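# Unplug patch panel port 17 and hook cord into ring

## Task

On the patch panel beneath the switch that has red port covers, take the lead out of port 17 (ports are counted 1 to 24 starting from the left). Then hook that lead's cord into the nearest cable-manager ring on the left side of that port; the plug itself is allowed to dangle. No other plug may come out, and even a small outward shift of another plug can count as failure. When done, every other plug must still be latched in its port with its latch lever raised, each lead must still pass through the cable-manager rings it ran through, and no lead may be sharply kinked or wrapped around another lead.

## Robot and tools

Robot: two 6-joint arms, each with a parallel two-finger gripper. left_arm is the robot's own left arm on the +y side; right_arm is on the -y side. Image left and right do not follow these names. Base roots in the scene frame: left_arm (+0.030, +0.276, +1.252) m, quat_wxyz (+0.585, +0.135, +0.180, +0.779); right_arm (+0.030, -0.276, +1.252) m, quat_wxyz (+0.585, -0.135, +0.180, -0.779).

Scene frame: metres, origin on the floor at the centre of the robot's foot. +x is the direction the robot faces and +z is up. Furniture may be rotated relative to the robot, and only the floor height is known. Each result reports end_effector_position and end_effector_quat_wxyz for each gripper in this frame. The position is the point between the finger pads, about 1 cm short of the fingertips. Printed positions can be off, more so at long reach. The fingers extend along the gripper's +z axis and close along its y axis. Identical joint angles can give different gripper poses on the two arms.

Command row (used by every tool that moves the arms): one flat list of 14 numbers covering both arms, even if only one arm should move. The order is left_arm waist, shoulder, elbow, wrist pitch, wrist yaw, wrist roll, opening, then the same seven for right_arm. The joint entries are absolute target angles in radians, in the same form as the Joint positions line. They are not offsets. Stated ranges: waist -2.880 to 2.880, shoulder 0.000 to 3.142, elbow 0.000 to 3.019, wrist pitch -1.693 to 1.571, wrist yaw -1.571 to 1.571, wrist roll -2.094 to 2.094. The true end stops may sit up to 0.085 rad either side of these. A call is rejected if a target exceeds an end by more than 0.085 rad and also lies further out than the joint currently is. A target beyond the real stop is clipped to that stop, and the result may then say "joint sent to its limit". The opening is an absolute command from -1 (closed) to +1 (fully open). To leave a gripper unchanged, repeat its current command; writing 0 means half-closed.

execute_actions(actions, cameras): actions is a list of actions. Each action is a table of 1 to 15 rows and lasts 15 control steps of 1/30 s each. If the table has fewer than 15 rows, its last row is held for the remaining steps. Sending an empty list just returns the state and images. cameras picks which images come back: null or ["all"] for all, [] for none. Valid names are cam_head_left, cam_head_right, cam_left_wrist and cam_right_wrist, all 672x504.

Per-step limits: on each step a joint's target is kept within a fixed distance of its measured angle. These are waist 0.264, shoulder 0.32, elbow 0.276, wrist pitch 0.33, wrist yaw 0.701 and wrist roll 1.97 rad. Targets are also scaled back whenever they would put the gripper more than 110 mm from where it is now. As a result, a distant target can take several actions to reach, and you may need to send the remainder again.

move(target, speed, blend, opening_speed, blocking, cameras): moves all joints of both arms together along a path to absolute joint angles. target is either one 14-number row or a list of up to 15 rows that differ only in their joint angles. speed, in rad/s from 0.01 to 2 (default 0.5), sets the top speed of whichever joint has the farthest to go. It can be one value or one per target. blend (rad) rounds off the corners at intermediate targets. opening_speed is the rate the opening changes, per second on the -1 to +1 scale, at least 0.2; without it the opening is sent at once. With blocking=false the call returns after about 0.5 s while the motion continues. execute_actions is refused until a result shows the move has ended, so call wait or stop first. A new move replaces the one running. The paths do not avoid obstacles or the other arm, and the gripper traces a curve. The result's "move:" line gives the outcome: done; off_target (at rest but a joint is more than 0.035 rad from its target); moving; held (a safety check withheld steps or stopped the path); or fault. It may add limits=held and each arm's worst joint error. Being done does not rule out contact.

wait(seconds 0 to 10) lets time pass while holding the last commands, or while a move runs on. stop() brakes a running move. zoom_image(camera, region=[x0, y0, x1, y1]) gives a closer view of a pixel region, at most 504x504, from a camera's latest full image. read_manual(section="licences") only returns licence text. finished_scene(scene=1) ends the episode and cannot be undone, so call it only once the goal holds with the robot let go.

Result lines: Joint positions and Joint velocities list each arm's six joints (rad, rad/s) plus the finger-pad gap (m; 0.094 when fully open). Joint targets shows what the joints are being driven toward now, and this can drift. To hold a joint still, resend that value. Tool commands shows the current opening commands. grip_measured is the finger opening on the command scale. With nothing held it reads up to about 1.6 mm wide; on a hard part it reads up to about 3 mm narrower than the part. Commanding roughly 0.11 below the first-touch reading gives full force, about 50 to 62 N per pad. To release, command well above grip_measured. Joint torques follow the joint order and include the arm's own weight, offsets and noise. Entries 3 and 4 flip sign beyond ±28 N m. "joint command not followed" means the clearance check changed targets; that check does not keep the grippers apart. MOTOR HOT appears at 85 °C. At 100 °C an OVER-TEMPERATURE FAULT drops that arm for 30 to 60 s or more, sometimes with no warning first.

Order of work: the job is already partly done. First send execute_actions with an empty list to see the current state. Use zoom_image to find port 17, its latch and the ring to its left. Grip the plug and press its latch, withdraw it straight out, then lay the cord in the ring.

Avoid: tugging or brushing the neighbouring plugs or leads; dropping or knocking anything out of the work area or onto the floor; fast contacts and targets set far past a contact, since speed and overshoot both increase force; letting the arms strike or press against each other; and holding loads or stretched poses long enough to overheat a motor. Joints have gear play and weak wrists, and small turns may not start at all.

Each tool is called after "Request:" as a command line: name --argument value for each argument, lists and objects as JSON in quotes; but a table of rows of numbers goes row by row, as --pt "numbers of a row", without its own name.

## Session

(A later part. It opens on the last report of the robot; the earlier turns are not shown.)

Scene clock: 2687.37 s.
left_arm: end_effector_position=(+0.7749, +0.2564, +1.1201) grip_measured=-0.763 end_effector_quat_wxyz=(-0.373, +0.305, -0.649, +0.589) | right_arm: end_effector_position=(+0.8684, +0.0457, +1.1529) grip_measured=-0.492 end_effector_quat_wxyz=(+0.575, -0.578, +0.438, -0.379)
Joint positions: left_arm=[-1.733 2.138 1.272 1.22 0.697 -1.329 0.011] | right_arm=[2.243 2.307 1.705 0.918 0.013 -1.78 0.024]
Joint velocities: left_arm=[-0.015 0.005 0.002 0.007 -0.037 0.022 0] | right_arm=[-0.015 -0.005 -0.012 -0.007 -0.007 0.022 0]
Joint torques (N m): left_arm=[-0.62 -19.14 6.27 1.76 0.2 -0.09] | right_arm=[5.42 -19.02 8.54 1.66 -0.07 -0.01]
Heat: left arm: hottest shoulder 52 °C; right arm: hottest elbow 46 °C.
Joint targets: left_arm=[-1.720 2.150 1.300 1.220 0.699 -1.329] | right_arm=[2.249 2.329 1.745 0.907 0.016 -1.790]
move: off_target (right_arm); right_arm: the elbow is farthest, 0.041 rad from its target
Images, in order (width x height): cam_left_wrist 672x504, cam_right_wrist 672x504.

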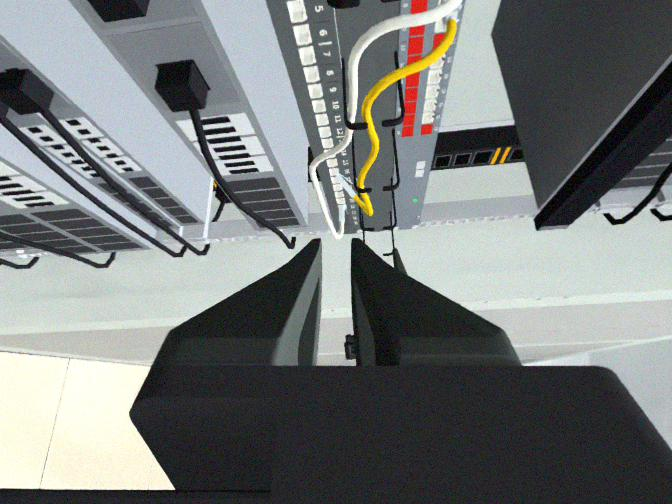

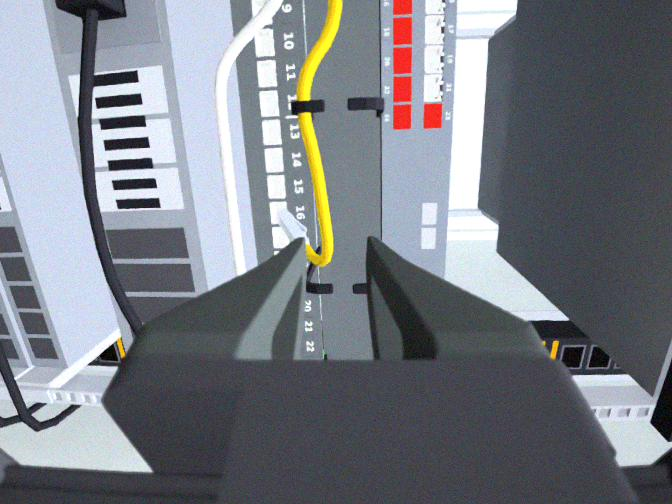

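Request:
move --target '[-1.72, 2.15, 1.3, 1.22, 0.7, -1.329, -0.76, 2.246, 2.39, 1.87, 0.842, 0.014, -1.79, -0.49]' --cameras '["cam_left_wrist","cam_right_wrist"]' --speed 0.3

Request:
zoom_image --camera "cam_right_wrist" --region '[240, 60, 460, 280]'

Request:
zoom_image --camera "cam_left_wrist" --region '[280, 100, 440, 260]'

Scene clock: 2704.37 s.
left_arm: end_effector_position=(+0.7748, +0.2562, +1.1201) grip_measured=-0.763 end_effector_quat_wxyz=(-0.373, +0.304, -0.649, +0.589) | right_arm: end_effector_position=(+0.8909, +0.0556, +1.1465) grip_measured=-0.492 end_effector_quat_wxyz=(+0.575, -0.578, +0.438, -0.379)
Joint positions: left_arm=[-1.733 2.138 1.272 1.22 0.698 -1.329 0.011] | right_arm=[2.243 2.362 1.821 0.856 0.013 -1.78 0.024]
Joint velocities: left_arm=[-0.015 0.005 -0.012 0.007 0.037 -0.051 0] | right_arm=[-0.024 -0.005 -0.012 -0.007 -0.051 0.007 0]
Joint torques (N m): left_arm=[-0.5 -19.43 6.32 1.72 0.21 -0.11] | right_arm=[6.12 -20.01 9.81 1.69 -0.11 0]
Heat: left arm: hottest shoulder 52 °C; right arm: hottest elbow 46 °C.
Joint targets: left_arm=[-1.720 2.150 1.300 1.220 0.701 -1.329] | right_arm=[2.246 2.390 1.870 0.842 0.014 -1.790]
move: off_target (right_arm); right_arm: the elbow is farthest, 0.049 rad from its target
Images, in order (width x height): cam_left_wrist 672x504, cam_right_wrist 672x504.

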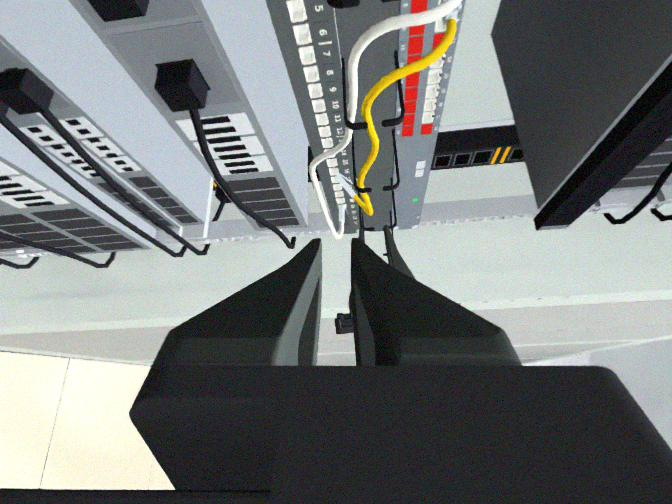

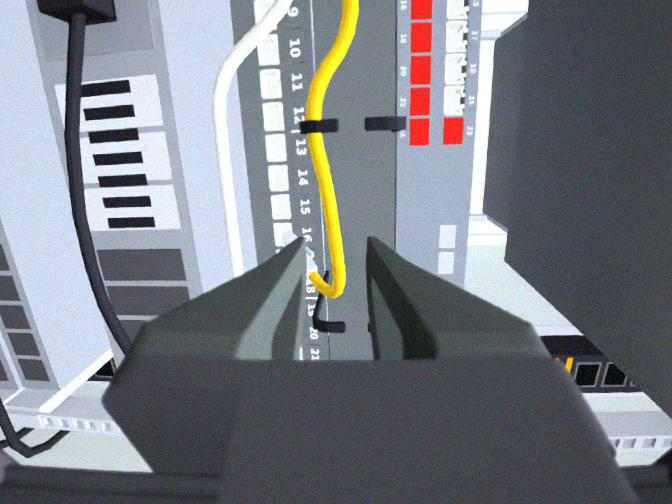

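Scaled by 2.291 from the camera's 672x504 image, which has a finer 960x720 frame.

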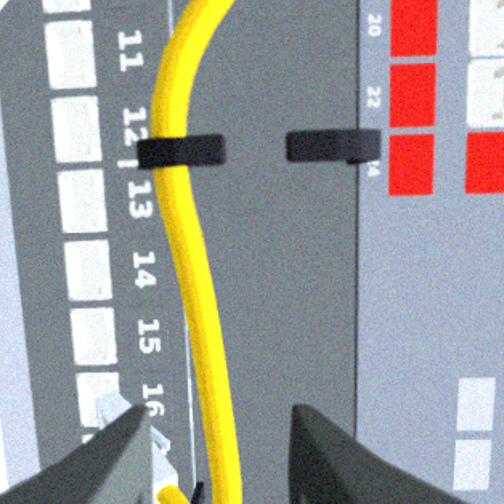

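Scaled by 3.150 from the camera's 672x504 image, which has a finer 960x720 frame.

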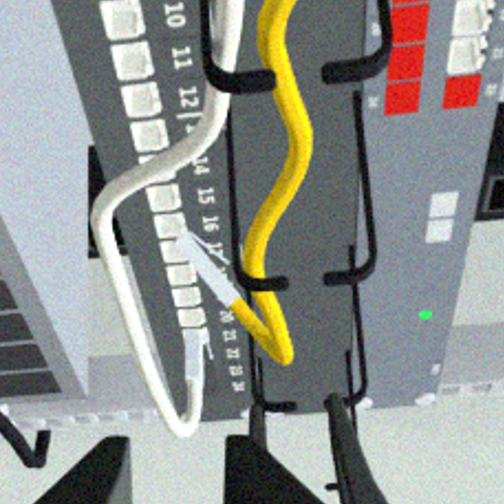

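Request:
move --target '[-1.72, 2.15, 1.3, 1.22, 0.7, -1.329, -0.76, 2.2626, 2.45, 2.005, 0.769, 0.0306, -1.79, -0.62]' --cameras '["cam_left_wrist","cam_right_wrist"]' --speed 0.2

Request:
zoom_image --camera "cam_right_wrist" --region '[240, 100, 460, 320]'

Request:
zoom_image --camera "cam_left_wrist" --region '[280, 100, 440, 260]'

Scene clock: 2720.93 s.
left_arm: end_effector_position=(+0.7748, +0.2562, +1.1201) grip_measured=-0.763 end_effector_quat_wxyz=(-0.373, +0.304, -0.649, +0.589) | right_arm: end_effector_position=(+0.9159, +0.0639, +1.1438) grip_measured=-0.618 end_effector_quat_wxyz=(+0.572, -0.575, +0.443, -0.382)
Joint positions: left_arm=[-1.733 2.138 1.272 1.22 0.698 -1.329 0.011] | right_arm=[2.244 2.419 1.953 0.783 0.029 -1.78 0.018]
Joint velocities: left_arm=[-0.015 -0.005 -0.002 0.007 -0.007 0.007 0.001] | right_arm=[-0.005 0.005 -0.017 -0.007 -0.022 0.022 0]
Joint torques (N m): left_arm=[-0.21 -19.37 6.2 1.8 0.15 -0.1] | right_arm=[7.24 -19.9 10.28 1.61 -0.06 -0.07]
Heat: left arm: hottest shoulder 52 °C; right arm: hottest elbow 48 °C.
Joint targets: left_arm=[-1.720 2.150 1.300 1.220 0.700 -1.329] | right_arm=[2.263 2.449 2.004 0.768 0.032 -1.790]
move: off_target (right_arm); right_arm: the elbow is farthest, 0.052 rad from its target
Images, in order (width x height): cam_left_wrist 672x504, cam_right_wrist 672x504.

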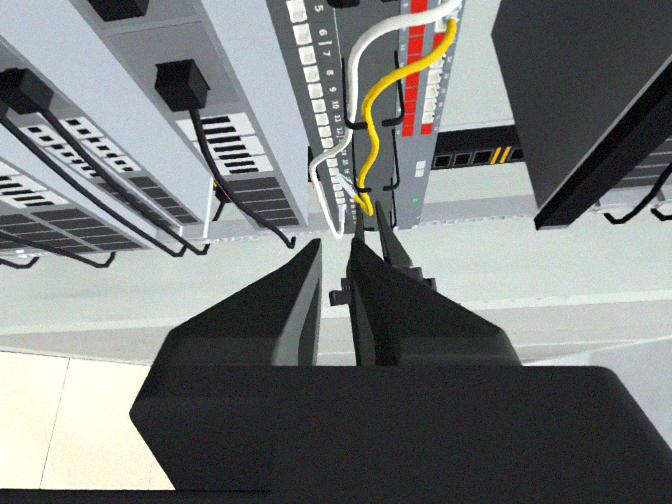

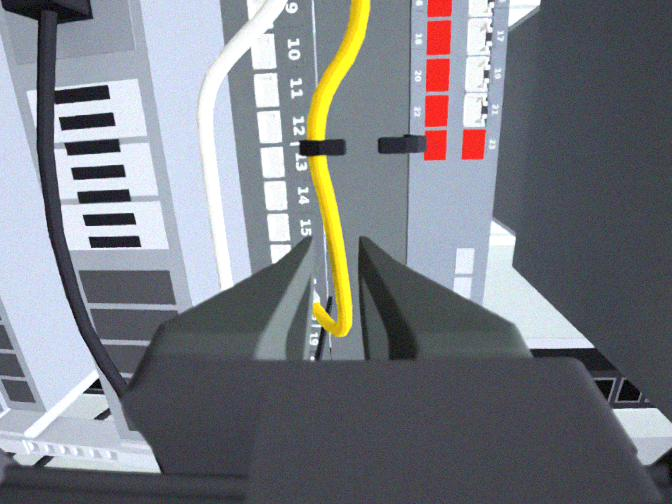

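Scaled by 2.291 from the camera's 672x504 image, which has a finer 960x720 frame.

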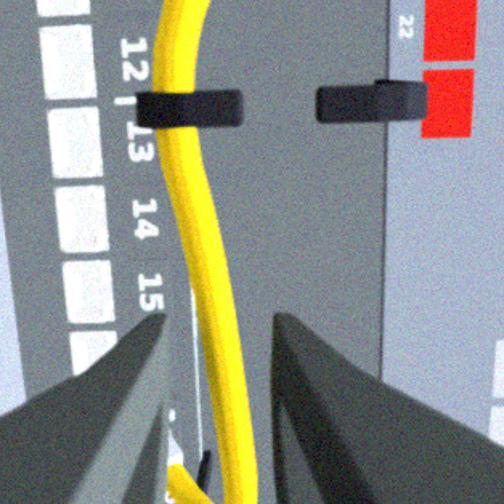

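Scaled by 3.150 from the camera's 672x504 image, which has a finer 960x720 frame.

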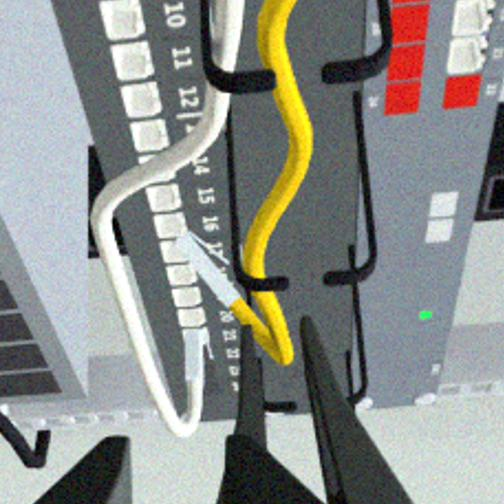

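Request:
move --target '[-1.72, 2.15, 1.3, 1.22, 0.7, -1.329, -0.76, 2.2626, 2.4764, 2.0627, 0.7377, 0.0306, -1.79, -0.62]' --cameras '["cam_left_wrist","cam_right_wrist"]' --speed 0.2

Request:
zoom_image --camera "cam_right_wrist" --region '[260, 180, 420, 340]'

Request:
zoom_image --camera "cam_left_wrist" --region '[310, 150, 430, 270]'

Scene clock: 2733.90 s.
left_arm: end_effector_position=(+0.7748, +0.2562, +1.1201) grip_measured=-0.763 end_effector_quat_wxyz=(-0.373, +0.304, -0.649, +0.589) | right_arm: end_effector_position=(+0.9254, +0.0679, +1.1415) grip_measured=-0.618 end_effector_quat_wxyz=(+0.572, -0.575, +0.443, -0.382)
Joint positions: left_arm=[-1.733 2.138 1.272 1.22 0.698 -1.329 0.011] | right_arm=[2.244 2.446 2.012 0.752 0.029 -1.78 0.018]
Joint velocities: left_arm=[-0.005 -0.005 0.002 -0.007 -0.037 -0.037 0.001] | right_arm=[-0.005 -0.015 -0.007 -0.027 -0.037 -0.007 0]
Joint torques (N m): left_arm=[-0.26 -19.49 6.32 1.84 0.16 -0.11] | right_arm=[6.83 -20.31 10.67 1.65 -0.11 -0.04]
Heat: left arm: hottest shoulder 52 °C; right arm: hottest elbow 47 °C.
Joint targets: left_arm=[-1.720 2.150 1.300 1.220 0.700 -1.329] | right_arm=[2.262 2.477 2.064 0.738 0.031 -1.790]
move: off_target (right_arm); right_arm: the elbow is farthest, 0.051 rad from its target
Images, in order (width x height): cam_left_wrist 672x504, cam_right_wrist 672x504.

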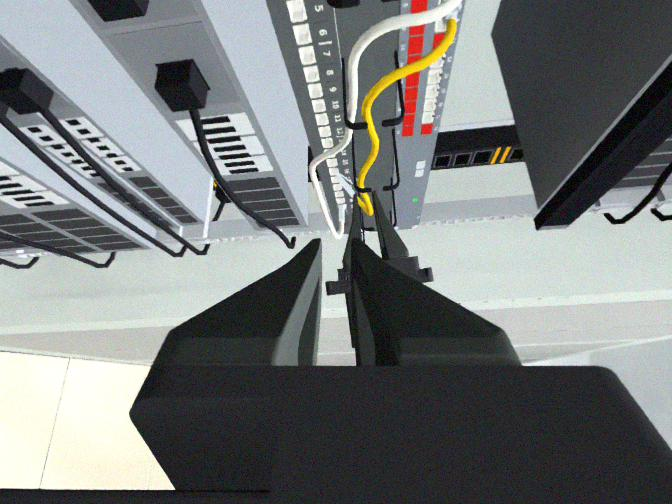

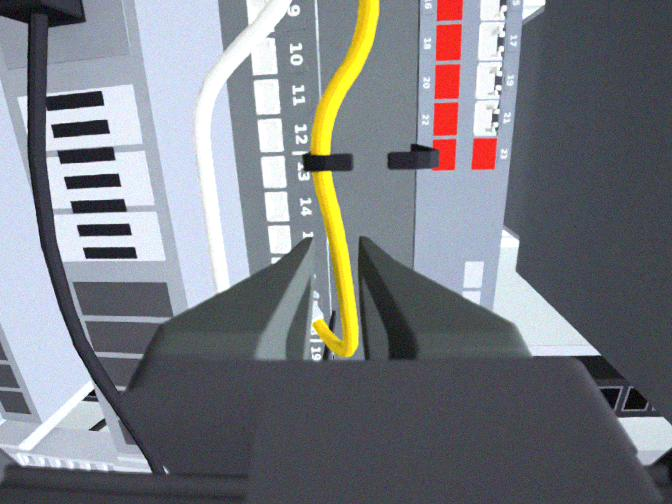

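Scaled by 3.150 from the camera's 672x504 image, which has a finer 960x720 frame.

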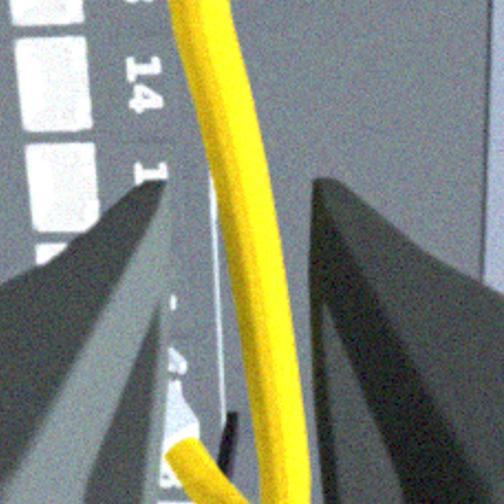

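Scaled by 4.200 from the camera's 672x504 image, which has a finer 960x720 frame.

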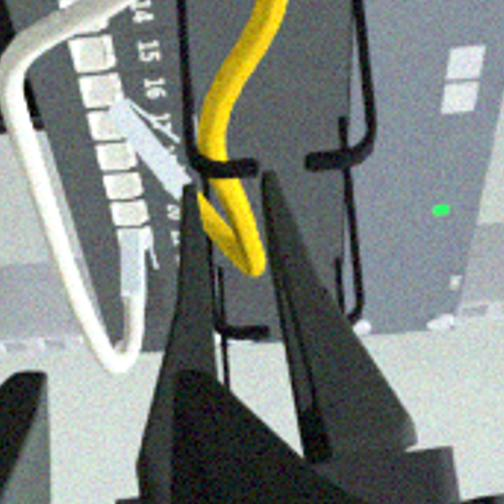

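Request:
move --target '[-1.72, 2.15, 1.3, 1.22, 0.7, -1.329, -0.76, 2.2626, 2.4764, 2.0627, 0.7377, 0.0306, -1.79, -0.9]' --cameras '["cam_left_wrist","cam_right_wrist"]' --opening_speed 0.3

Request:
zoom_image --camera "cam_right_wrist" --region '[260, 180, 420, 340]'

Request:
zoom_image --camera "cam_left_wrist" --region '[310, 150, 430, 270]'

Scene clock: 2744.33 s.
left_arm: end_effector_position=(+0.7748, +0.2562, +1.1201) grip_measured=-0.763 end_effector_quat_wxyz=(-0.373, +0.304, -0.649, +0.589) | right_arm: end_effector_position=(+0.9245, +0.0695, +1.1405) grip_measured=-0.894 end_effector_quat_wxyz=(+0.572, -0.576, +0.443, -0.381)
Joint positions: left_arm=[-1.733 2.138 1.272 1.22 0.698 -1.329 0.011] | right_arm=[2.246 2.448 2.012 0.752 0.029 -1.78 0.005]
Joint velocities: left_arm=[-0.005 -0.005 0.012 -0.002 0.022 -0.007 0] | right_arm=[-0.005 -0.005 0.007 -0.017 0.022 -0.022 -0.001]
Joint torques (N m): left_arm=[-0.44 -19.72 6.24 1.83 0.19 -0.11] | right_arm=[7.47 -21.07 10.56 1.51 -0.11 -0.02]
Heat: left arm: hottest shoulder 52 °C; right arm: hottest elbow 47 °C.
Joint targets: left_arm=[-1.720 2.150 1.300 1.220 0.700 -1.329] | right_arm=[2.263 2.477 2.062 0.738 0.030 -1.790]
move: off_target (right_arm); right_arm: the elbow is farthest, 0.051 rad from its target
Images, in order (width x height): cam_left_wrist 672x504, cam_right_wrist 672x504.

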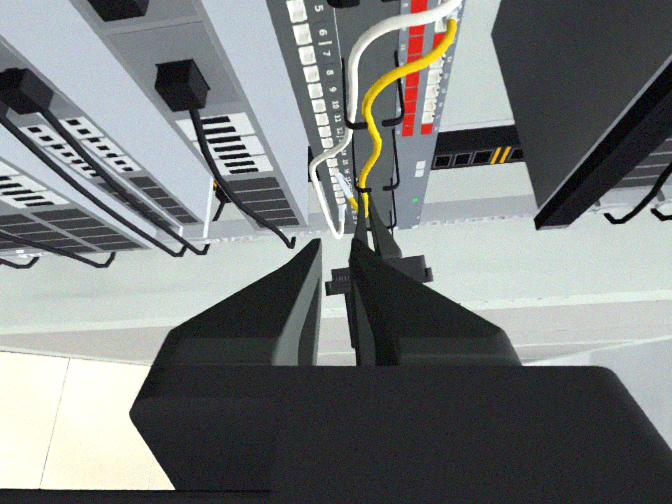

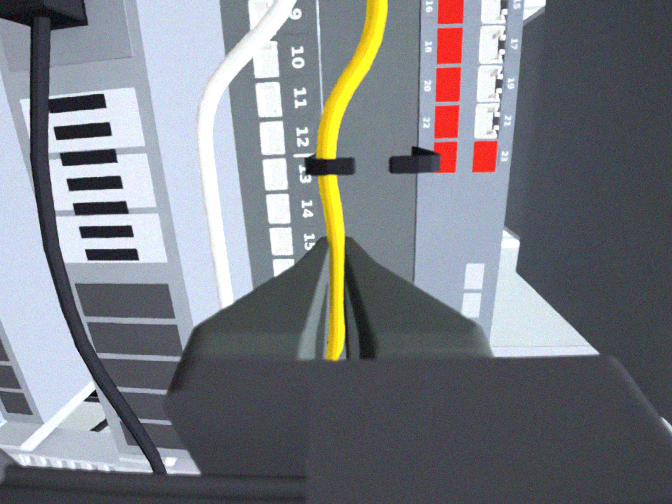

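Scaled by 3.150 from the camera's 672x504 image, which has a finer 960x720 frame.

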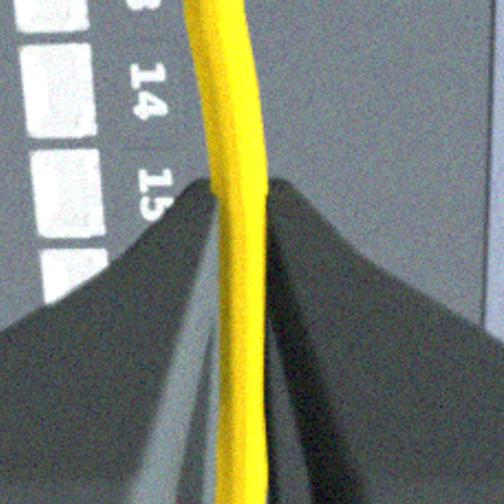

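Scaled by 4.200 from the camera's 672x504 image, which has a finer 960x720 frame.

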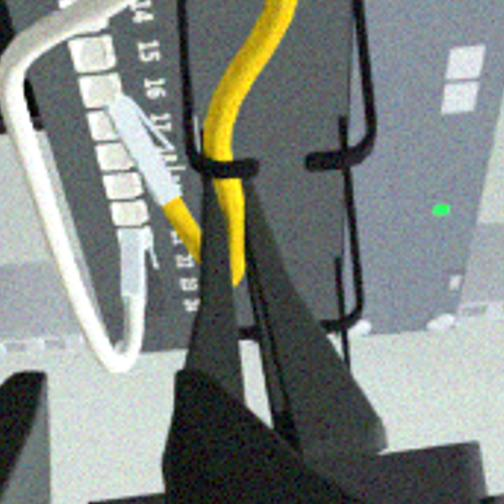

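Request:
move --target '[-1.72, 2.15, 1.3, 1.22, 0.7, -1.329, -0.76, 2.246, 2.39, 1.87, 0.842, 0.014, -1.79, -0.9]' --cameras '["cam_left_wrist","cam_right_wrist"]' --speed 0.15

Request:
zoom_image --camera "cam_right_wrist" --region '[260, 100, 420, 260]'

Request:
zoom_image --camera "cam_left_wrist" --region '[310, 150, 430, 270]'

Scene clock: 2756.03 s.
left_arm: end_effector_position=(+0.7748, +0.2562, +1.1201) grip_measured=-0.763 end_effector_quat_wxyz=(-0.373, +0.304, -0.649, +0.589) | right_arm: end_effector_position=(+0.9025, +0.0622, +1.1407) grip_measured=-0.897 end_effector_quat_wxyz=(+0.573, -0.576, +0.442, -0.380)
Joint positions: left_arm=[-1.733 2.138 1.272 1.22 0.698 -1.329 0.011] | right_arm=[2.246 2.4 1.893 0.823 0.026 -1.78 0.005]
Joint velocities: left_arm=[-0.005 0.005 -0.002 -0.012 0.037 0.081 0] | right_arm=[-0.005 -0.005 0.007 0.007 0.007 0.051 -0.001]
Joint torques (N m): left_arm=[-0.56 -19.31 6.26 1.84 0.16 -0.09] | right_arm=[5.83 -23.77 4.82 3.11 -0.68 0]
Heat: left arm: hottest shoulder 52 °C; right arm: hottest elbow 47 °C.
Joint targets: left_arm=[-1.720 2.150 1.300 1.220 0.700 -1.329] | right_arm=[2.246 2.389 1.871 0.842 0.014 -1.790]
move: done
Images, in order (width x height): cam_left_wrist 672x504, cam_right_wrist 672x504.

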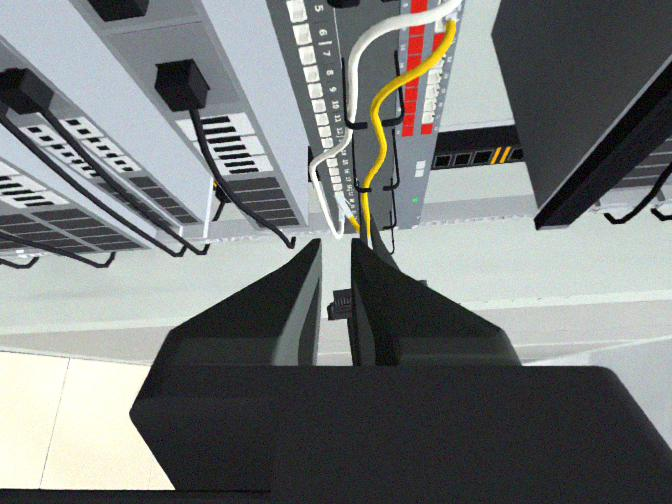

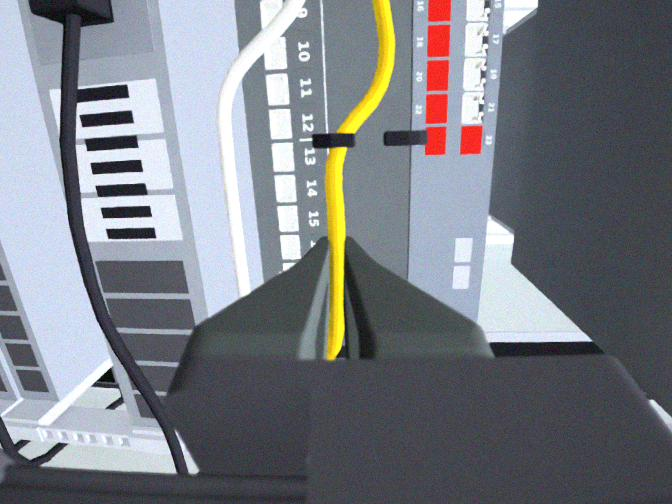

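Scaled by 3.150 from the camera's 672x504 image, which has a finer 960x720 frame.

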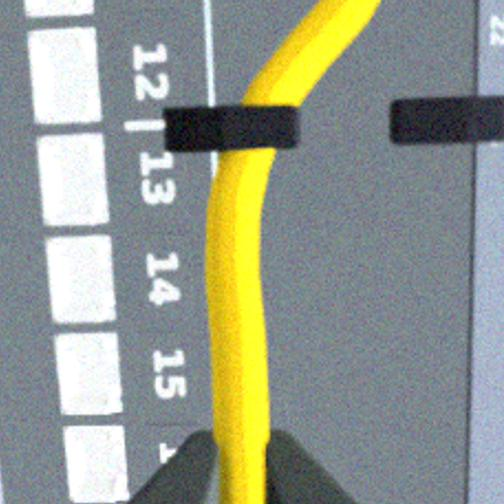

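Scaled by 4.200 from the camera's 672x504 image, which has a finer 960x720 frame.

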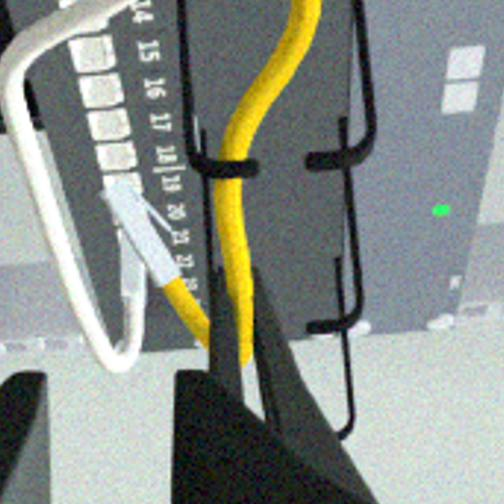

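Request:
move --target '[-1.72, 2.15, 1.3, 1.22, 0.7, -1.329, -0.76, 2.235, 2.3516, 1.7324, 0.943, 0.003, -1.79, -0.9]' --cameras '["cam_left_wrist","cam_right_wrist"]' --speed 0.15

Request:
zoom_image --camera "cam_right_wrist" --region '[260, 50, 420, 210]'

Request:
zoom_image --camera "cam_left_wrist" --region '[310, 80, 470, 300]'

Scene clock: 2774.10 s.
left_arm: end_effector_position=(+0.7748, +0.2562, +1.1201) grip_measured=-0.763 end_effector_quat_wxyz=(-0.373, +0.304, -0.649, +0.589) | right_arm: end_effector_position=(+0.8642, +0.0621, +1.1291) grip_measured=-0.897 end_effector_quat_wxyz=(+0.582, -0.584, +0.430, -0.368)
Joint positions: left_arm=[-1.733 2.138 1.272 1.22 0.698 -1.329 0.011] | right_arm=[2.249 2.367 1.751 0.922 -0.011 -1.78 0.005]
Joint velocities: left_arm=[0.015 -0.005 -0.012 -0.007 0.051 -0.037 -0.002] | right_arm=[0.005 -0.005 0.002 0.002 -0.007 -0.095 -0.001]
Joint torques (N m): left_arm=[-0.5 -19.55 6.35 1.78 0.17 -0.11] | right_arm=[4.66 -22.36 4.37 3.15 0.07 -0.06]
Heat: left arm: hottest shoulder 52 °C; right arm: hottest elbow 45 °C.
Joint targets: left_arm=[-1.720 2.150 1.300 1.220 0.700 -1.329] | right_arm=[2.235 2.353 1.732 0.943 -0.005 -1.790]
move: done
Images, in order (width x height): cam_left_wrist 672x504, cam_right_wrist 672x504.

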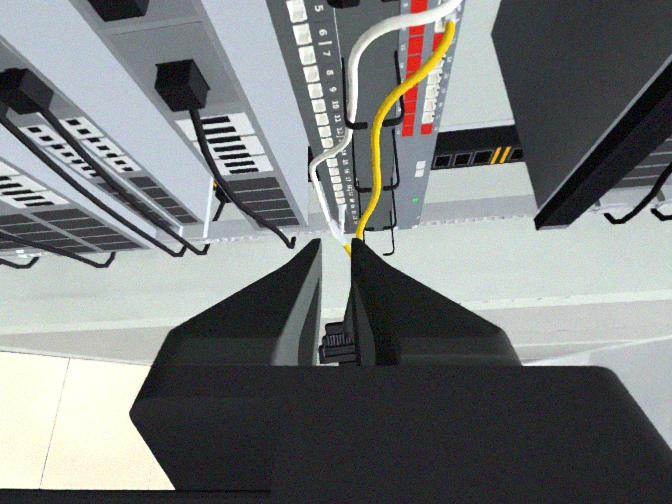

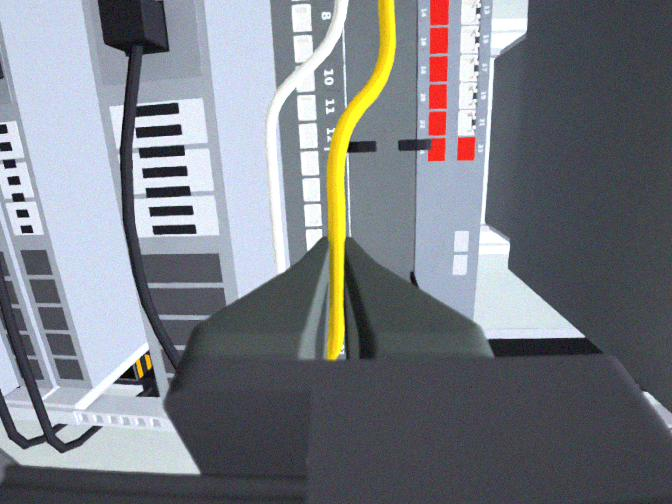

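Scaled by 3.150 from the camera's 672x504 image, which has a finer 960x720 frame.

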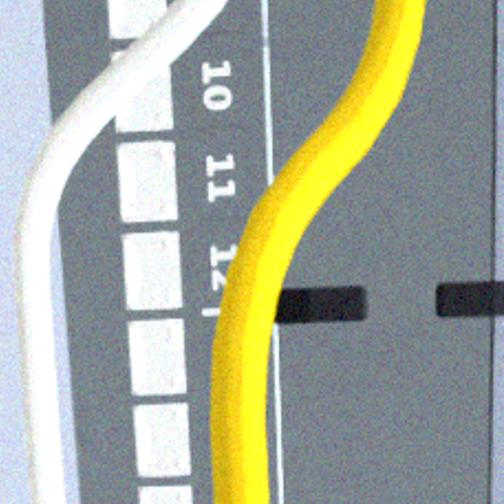

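Scaled by 2.291 from the camera's 672x504 image, which has a finer 960x720 frame.

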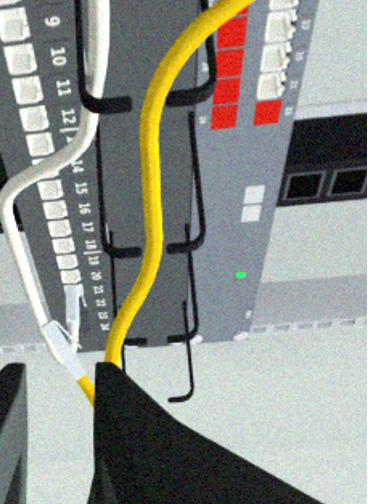

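Request:
wait --seconds 0.1 --cameras '["cam_head_left","cam_head_right","cam_left_wrist","cam_right_wrist"]'

Request:
zoom_image --camera "cam_head_left" --region '[245, 280, 345, 345]'

Request:
zoom_image --camera "cam_head_right" --region '[225, 280, 325, 345]'

Request:
zoom_image --camera "cam_left_wrist" --region '[330, 70, 430, 170]'

Scene clock: 2782.10 s.
left_arm: end_effector_position=(+0.7748, +0.2562, +1.1201) grip_measured=-0.763 end_effector_quat_wxyz=(-0.373, +0.304, -0.649, +0.589) | right_arm: end_effector_position=(+0.8642, +0.0621, +1.1291) grip_measured=-0.897 end_effector_quat_wxyz=(+0.582, -0.584, +0.430, -0.368)
Joint positions: left_arm=[-1.733 2.138 1.272 1.22 0.698 -1.329 0.011] | right_arm=[2.249 2.367 1.751 0.922 -0.011 -1.78 0.005]
Joint velocities: left_arm=[0.024 -0.005 -0.012 -0.022 0.007 0.022 0] | right_arm=[-0.015 -0.024 0.007 0.017 -0.007 -0.007 0]
Joint torques (N m): left_arm=[-0.44 -19.37 6.3 1.84 0.16 -0.12] | right_arm=[4.66 -22.83 4.59 3.14 0.08 0.01]
Heat: left arm: hottest shoulder 52 °C; right arm: hottest shoulder 45 °C.
Joint targets: left_arm=[-1.720 2.150 1.300 1.220 0.700 -1.329] | right_arm=[2.235 2.353 1.732 0.943 -0.005 -1.790]
Tool commands: left_gripper/opening=-0.76 right_gripper/opening=-0.9
wait: 0.10 s; at rest from the start

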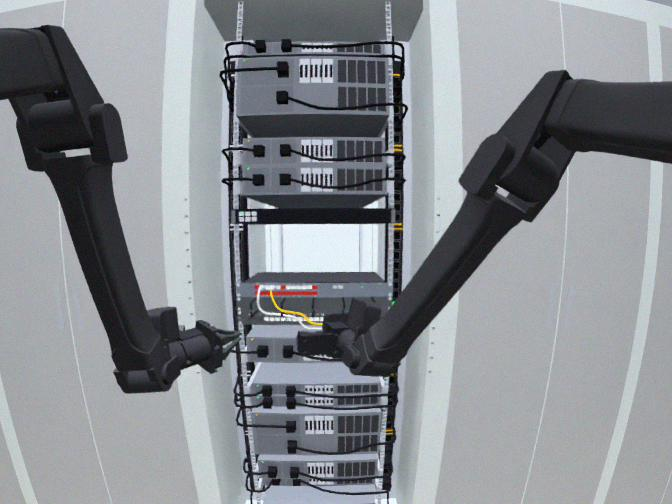

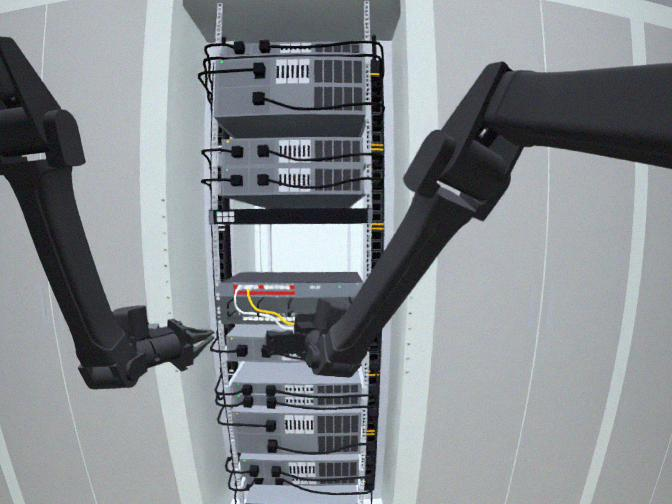

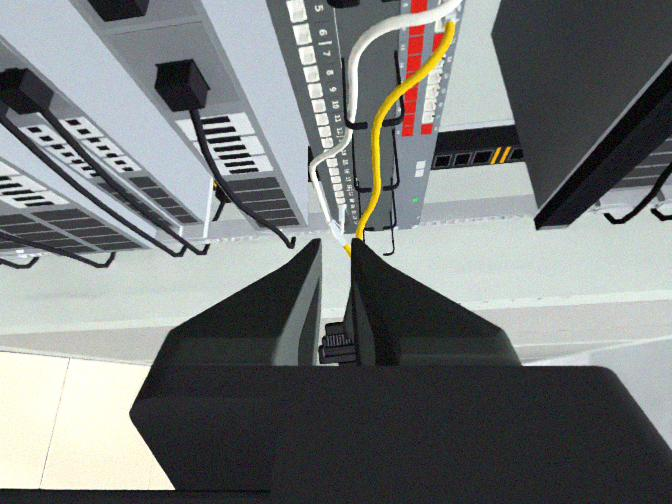

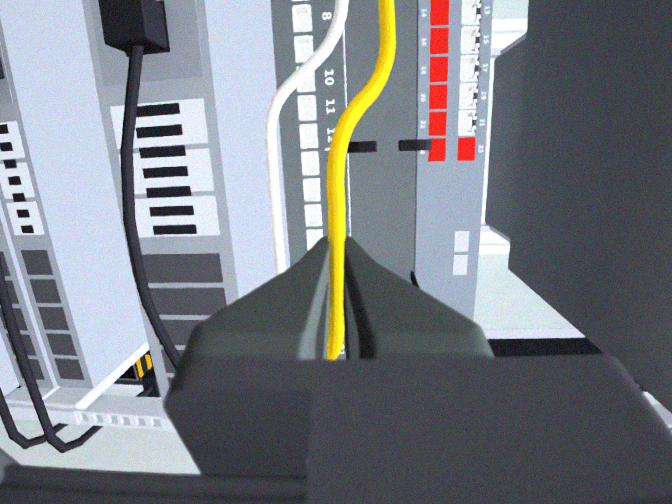

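Scaled by 5.040 from the camera's 672x504 image, which has a finer 960x720 frame.

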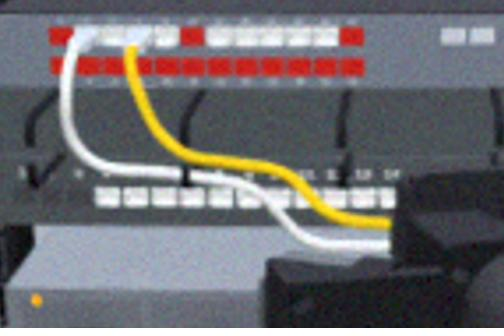

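Scaled by 5.040 from the camera's 672x504 image, which has a finer 960x720 frame.

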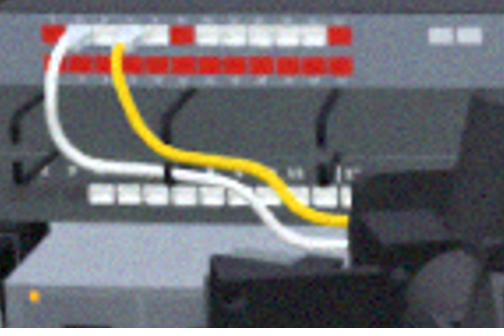

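Scaled by 5.040 from the camera's 672x504 image, which has a finer 960x720 frame.

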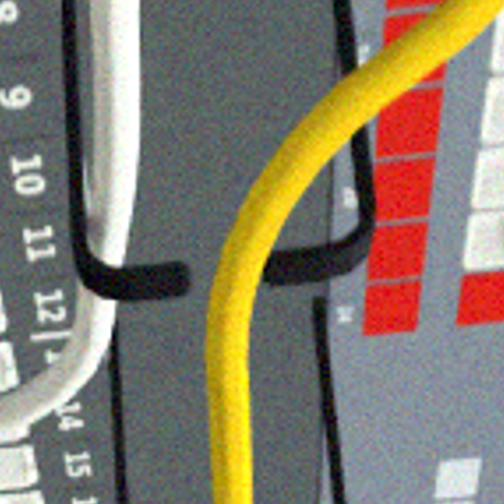

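Request:
move --target '[-1.75, 2.15, 1.3, 1.22, 0.25, -1.329, -0.76, 2.235, 2.3516, 1.7324, 0.943, 0.003, -1.79, -0.9]' --cameras '["cam_left_wrist"]'

Request:
zoom_image --camera "cam_left_wrist" --region '[320, 120, 470, 270]'

Scene clock: 2815.77 s.
left_arm: end_effector_position=(+0.8000, +0.3275, +1.1116) grip_measured=-0.763 end_effector_quat_wxyz=(-0.487, +0.444, -0.584, +0.475) | right_arm: end_effector_position=(+0.8648, +0.0616, +1.1303) grip_measured=-0.897 end_effector_quat_wxyz=(+0.582, -0.583, +0.431, -0.369)
Joint positions: left_arm=[-1.733 2.138 1.272 1.219 0.252 -1.329 0.011] | right_arm=[2.249 2.365 1.751 0.922 -0.01 -1.78 0.005]
Joint velocities: left_arm=[-0.015 0.015 -0.017 -0.002 0.037 -0.051 0] | right_arm=[-0.005 -0.005 -0.007 0.002 0.007 -0.066 0]
Joint torques (N m): left_arm=[-2.32 -19.37 6.38 1.98 -0.04 -0.13] | right_arm=[4.66 -22.71 4.55 3.08 0.41 -0.02]
Heat: left arm: hottest shoulder 52 °C; right arm: hottest shoulder 48 °C.
Joint targets: left_arm=[-1.750 2.150 1.300 1.218 0.249 -1.329] | right_arm=[2.235 2.351 1.732 0.943 0.003 -1.790]
move: done
Images, in order (width x height): cam_left_wrist 672x504.

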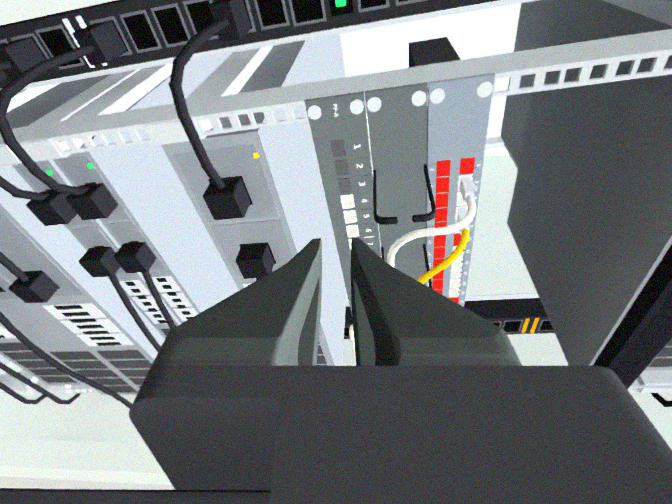

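Scaled by 3.360 from the camera's 672x504 image, which has a finer 960x720 frame.

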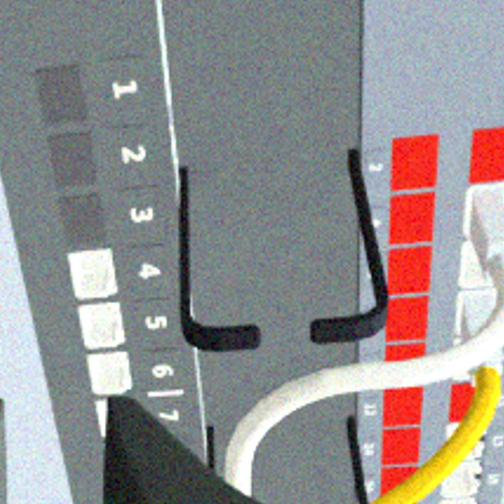

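Request:
move --target '[-1.82, 2.1, 1.1, 1.07, 0.62, -1.329, -0.76, 2.235, 2.3516, 1.7324, 0.943, 0.003, -1.79, -0.9]' --cameras '["cam_left_wrist"]'

Request:
zoom_image --camera "cam_left_wrist" --region '[320, 30, 440, 150]'

Scene clock: 2824.63 s.
left_arm: end_effector_position=(+0.7070, +0.2036, +1.0603) grip_measured=-0.763 end_effector_quat_wxyz=(-0.268, +0.389, -0.685, +0.555) | right_arm: end_effector_position=(+0.8648, +0.0616, +1.1303) grip_measured=-0.897 end_effector_quat_wxyz=(+0.582, -0.583, +0.431, -0.369)
Joint positions: left_arm=[-1.805 2.126 1.104 1.087 0.617 -1.329 0.011] | right_arm=[2.249 2.365 1.751 0.922 -0.01 -1.78 0.005]
Joint velocities: left_arm=[-0.005 -0.024 0.007 -0.012 -0.007 -0.007 0] | right_arm=[-0.005 -0.005 0.002 0.017 -0.007 -0.007 -0.001]
Joint torques (N m): left_arm=[-3.02 -21.3 2.32 1.14 0.32 -0.11] | right_arm=[5.36 -23.12 4.57 3.02 0.37 -0.05]
Heat: left arm: hottest shoulder 52 °C; right arm: hottest shoulder 49 °C.
Joint targets: left_arm=[-1.821 2.099 1.100 1.070 0.620 -1.329] | right_arm=[2.235 2.352 1.732 0.943 0.003 -1.790]
move: done
Images, in order (width x height): cam_left_wrist 672x504.

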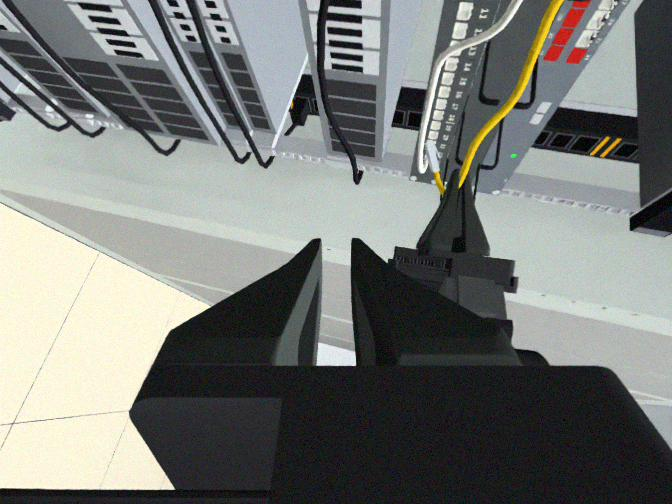

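Scaled by 4.200 from the camera's 672x504 image, which has a finer 960x720 frame.

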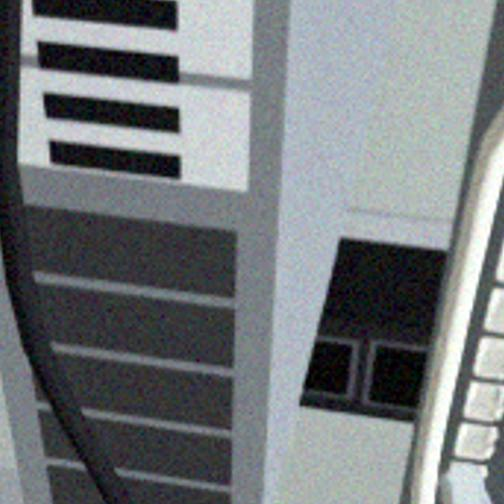

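Request:
move --target '[-1.82, 2.1, 1.1, 1.07, 0.36, -1.329, -0.76, 2.235, 2.3516, 1.7324, 0.943, 0.003, -1.79, -0.9]' --cameras '["cam_left_wrist"]'

Request:
zoom_image --camera "cam_left_wrist" --region '[380, 30, 560, 210]'

Scene clock: 2833.30 s.
left_arm: end_effector_position=(+0.7233, +0.2422, +1.0489) grip_measured=-0.763 end_effector_quat_wxyz=(-0.338, +0.462, -0.663, +0.482) | right_arm: end_effector_position=(+0.8648, +0.0616, +1.1303) grip_measured=-0.897 end_effector_quat_wxyz=(+0.582, -0.583, +0.431, -0.369)
Joint positions: left_arm=[-1.805 2.126 1.104 1.087 0.364 -1.329 0.011] | right_arm=[2.249 2.365 1.751 0.922 -0.01 -1.78 0.005]
Joint velocities: left_arm=[-0.015 -0.005 -0.007 -0.002 0.037 -0.081 0] | right_arm=[-0.005 0.005 0.007 -0.002 -0.037 0.037 -0.001]
Joint torques (N m): left_arm=[-2.96 -21.19 2.29 1.09 0.06 -0.08] | right_arm=[4.42 -23.06 4.51 3.04 0.35 0]
Heat: left arm: hottest shoulder 52 °C; right arm: hottest shoulder 49 °C.
Joint targets: left_arm=[-1.820 2.100 1.100 1.070 0.361 -1.329] | right_arm=[2.235 2.352 1.732 0.943 0.003 -1.790]
move: done
Images, in order (width x height): cam_left_wrist 672x504.

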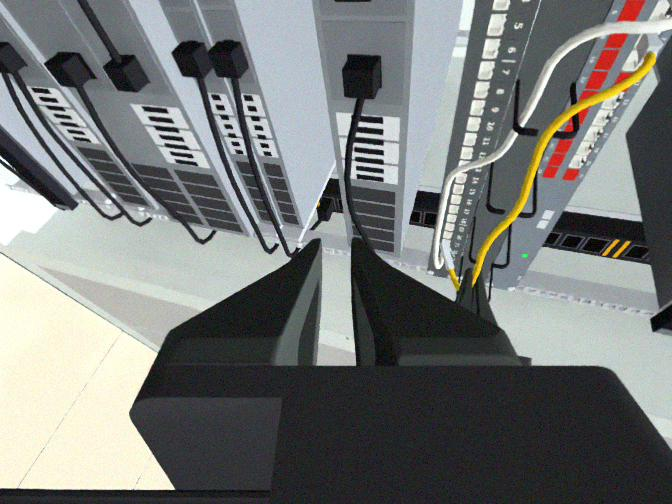

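Scaled by 2.800 from the camera's 672x504 image, which has a finer 960x720 frame.

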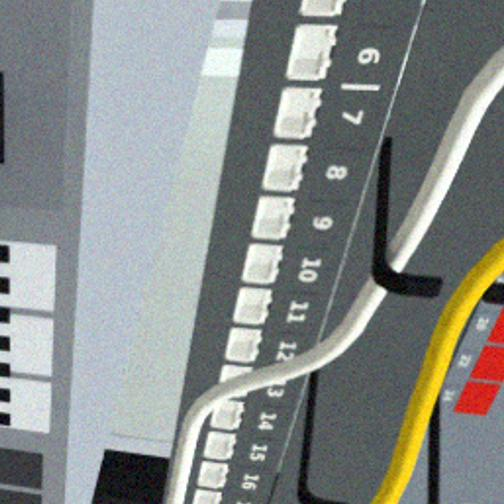

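Request:
zoom_image --camera "cam_left_wrist" --region '[505, 70, 595, 160]'

Scaled by 5.600 from the camera's 672x504 image, which has a finer 960x720 frame.

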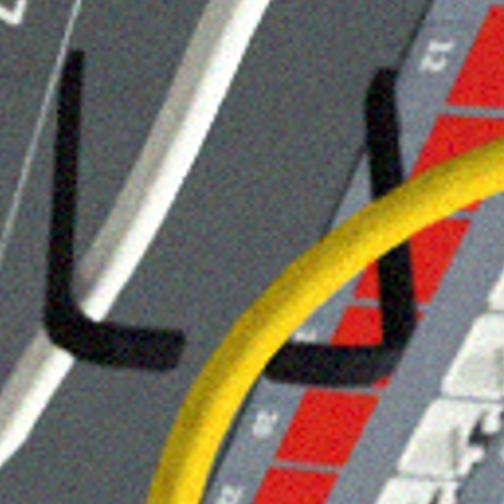

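Request:
zoom_image --camera "cam_left_wrist" --region '[420, 220, 510, 310]'

Scaled by 5.600 from the camera's 672x504 image, which has a finer 960x720 frame.

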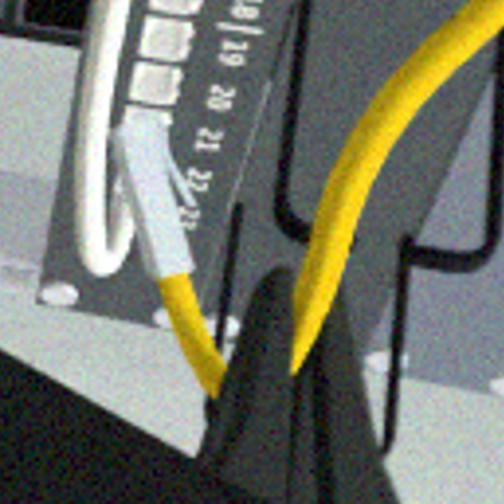

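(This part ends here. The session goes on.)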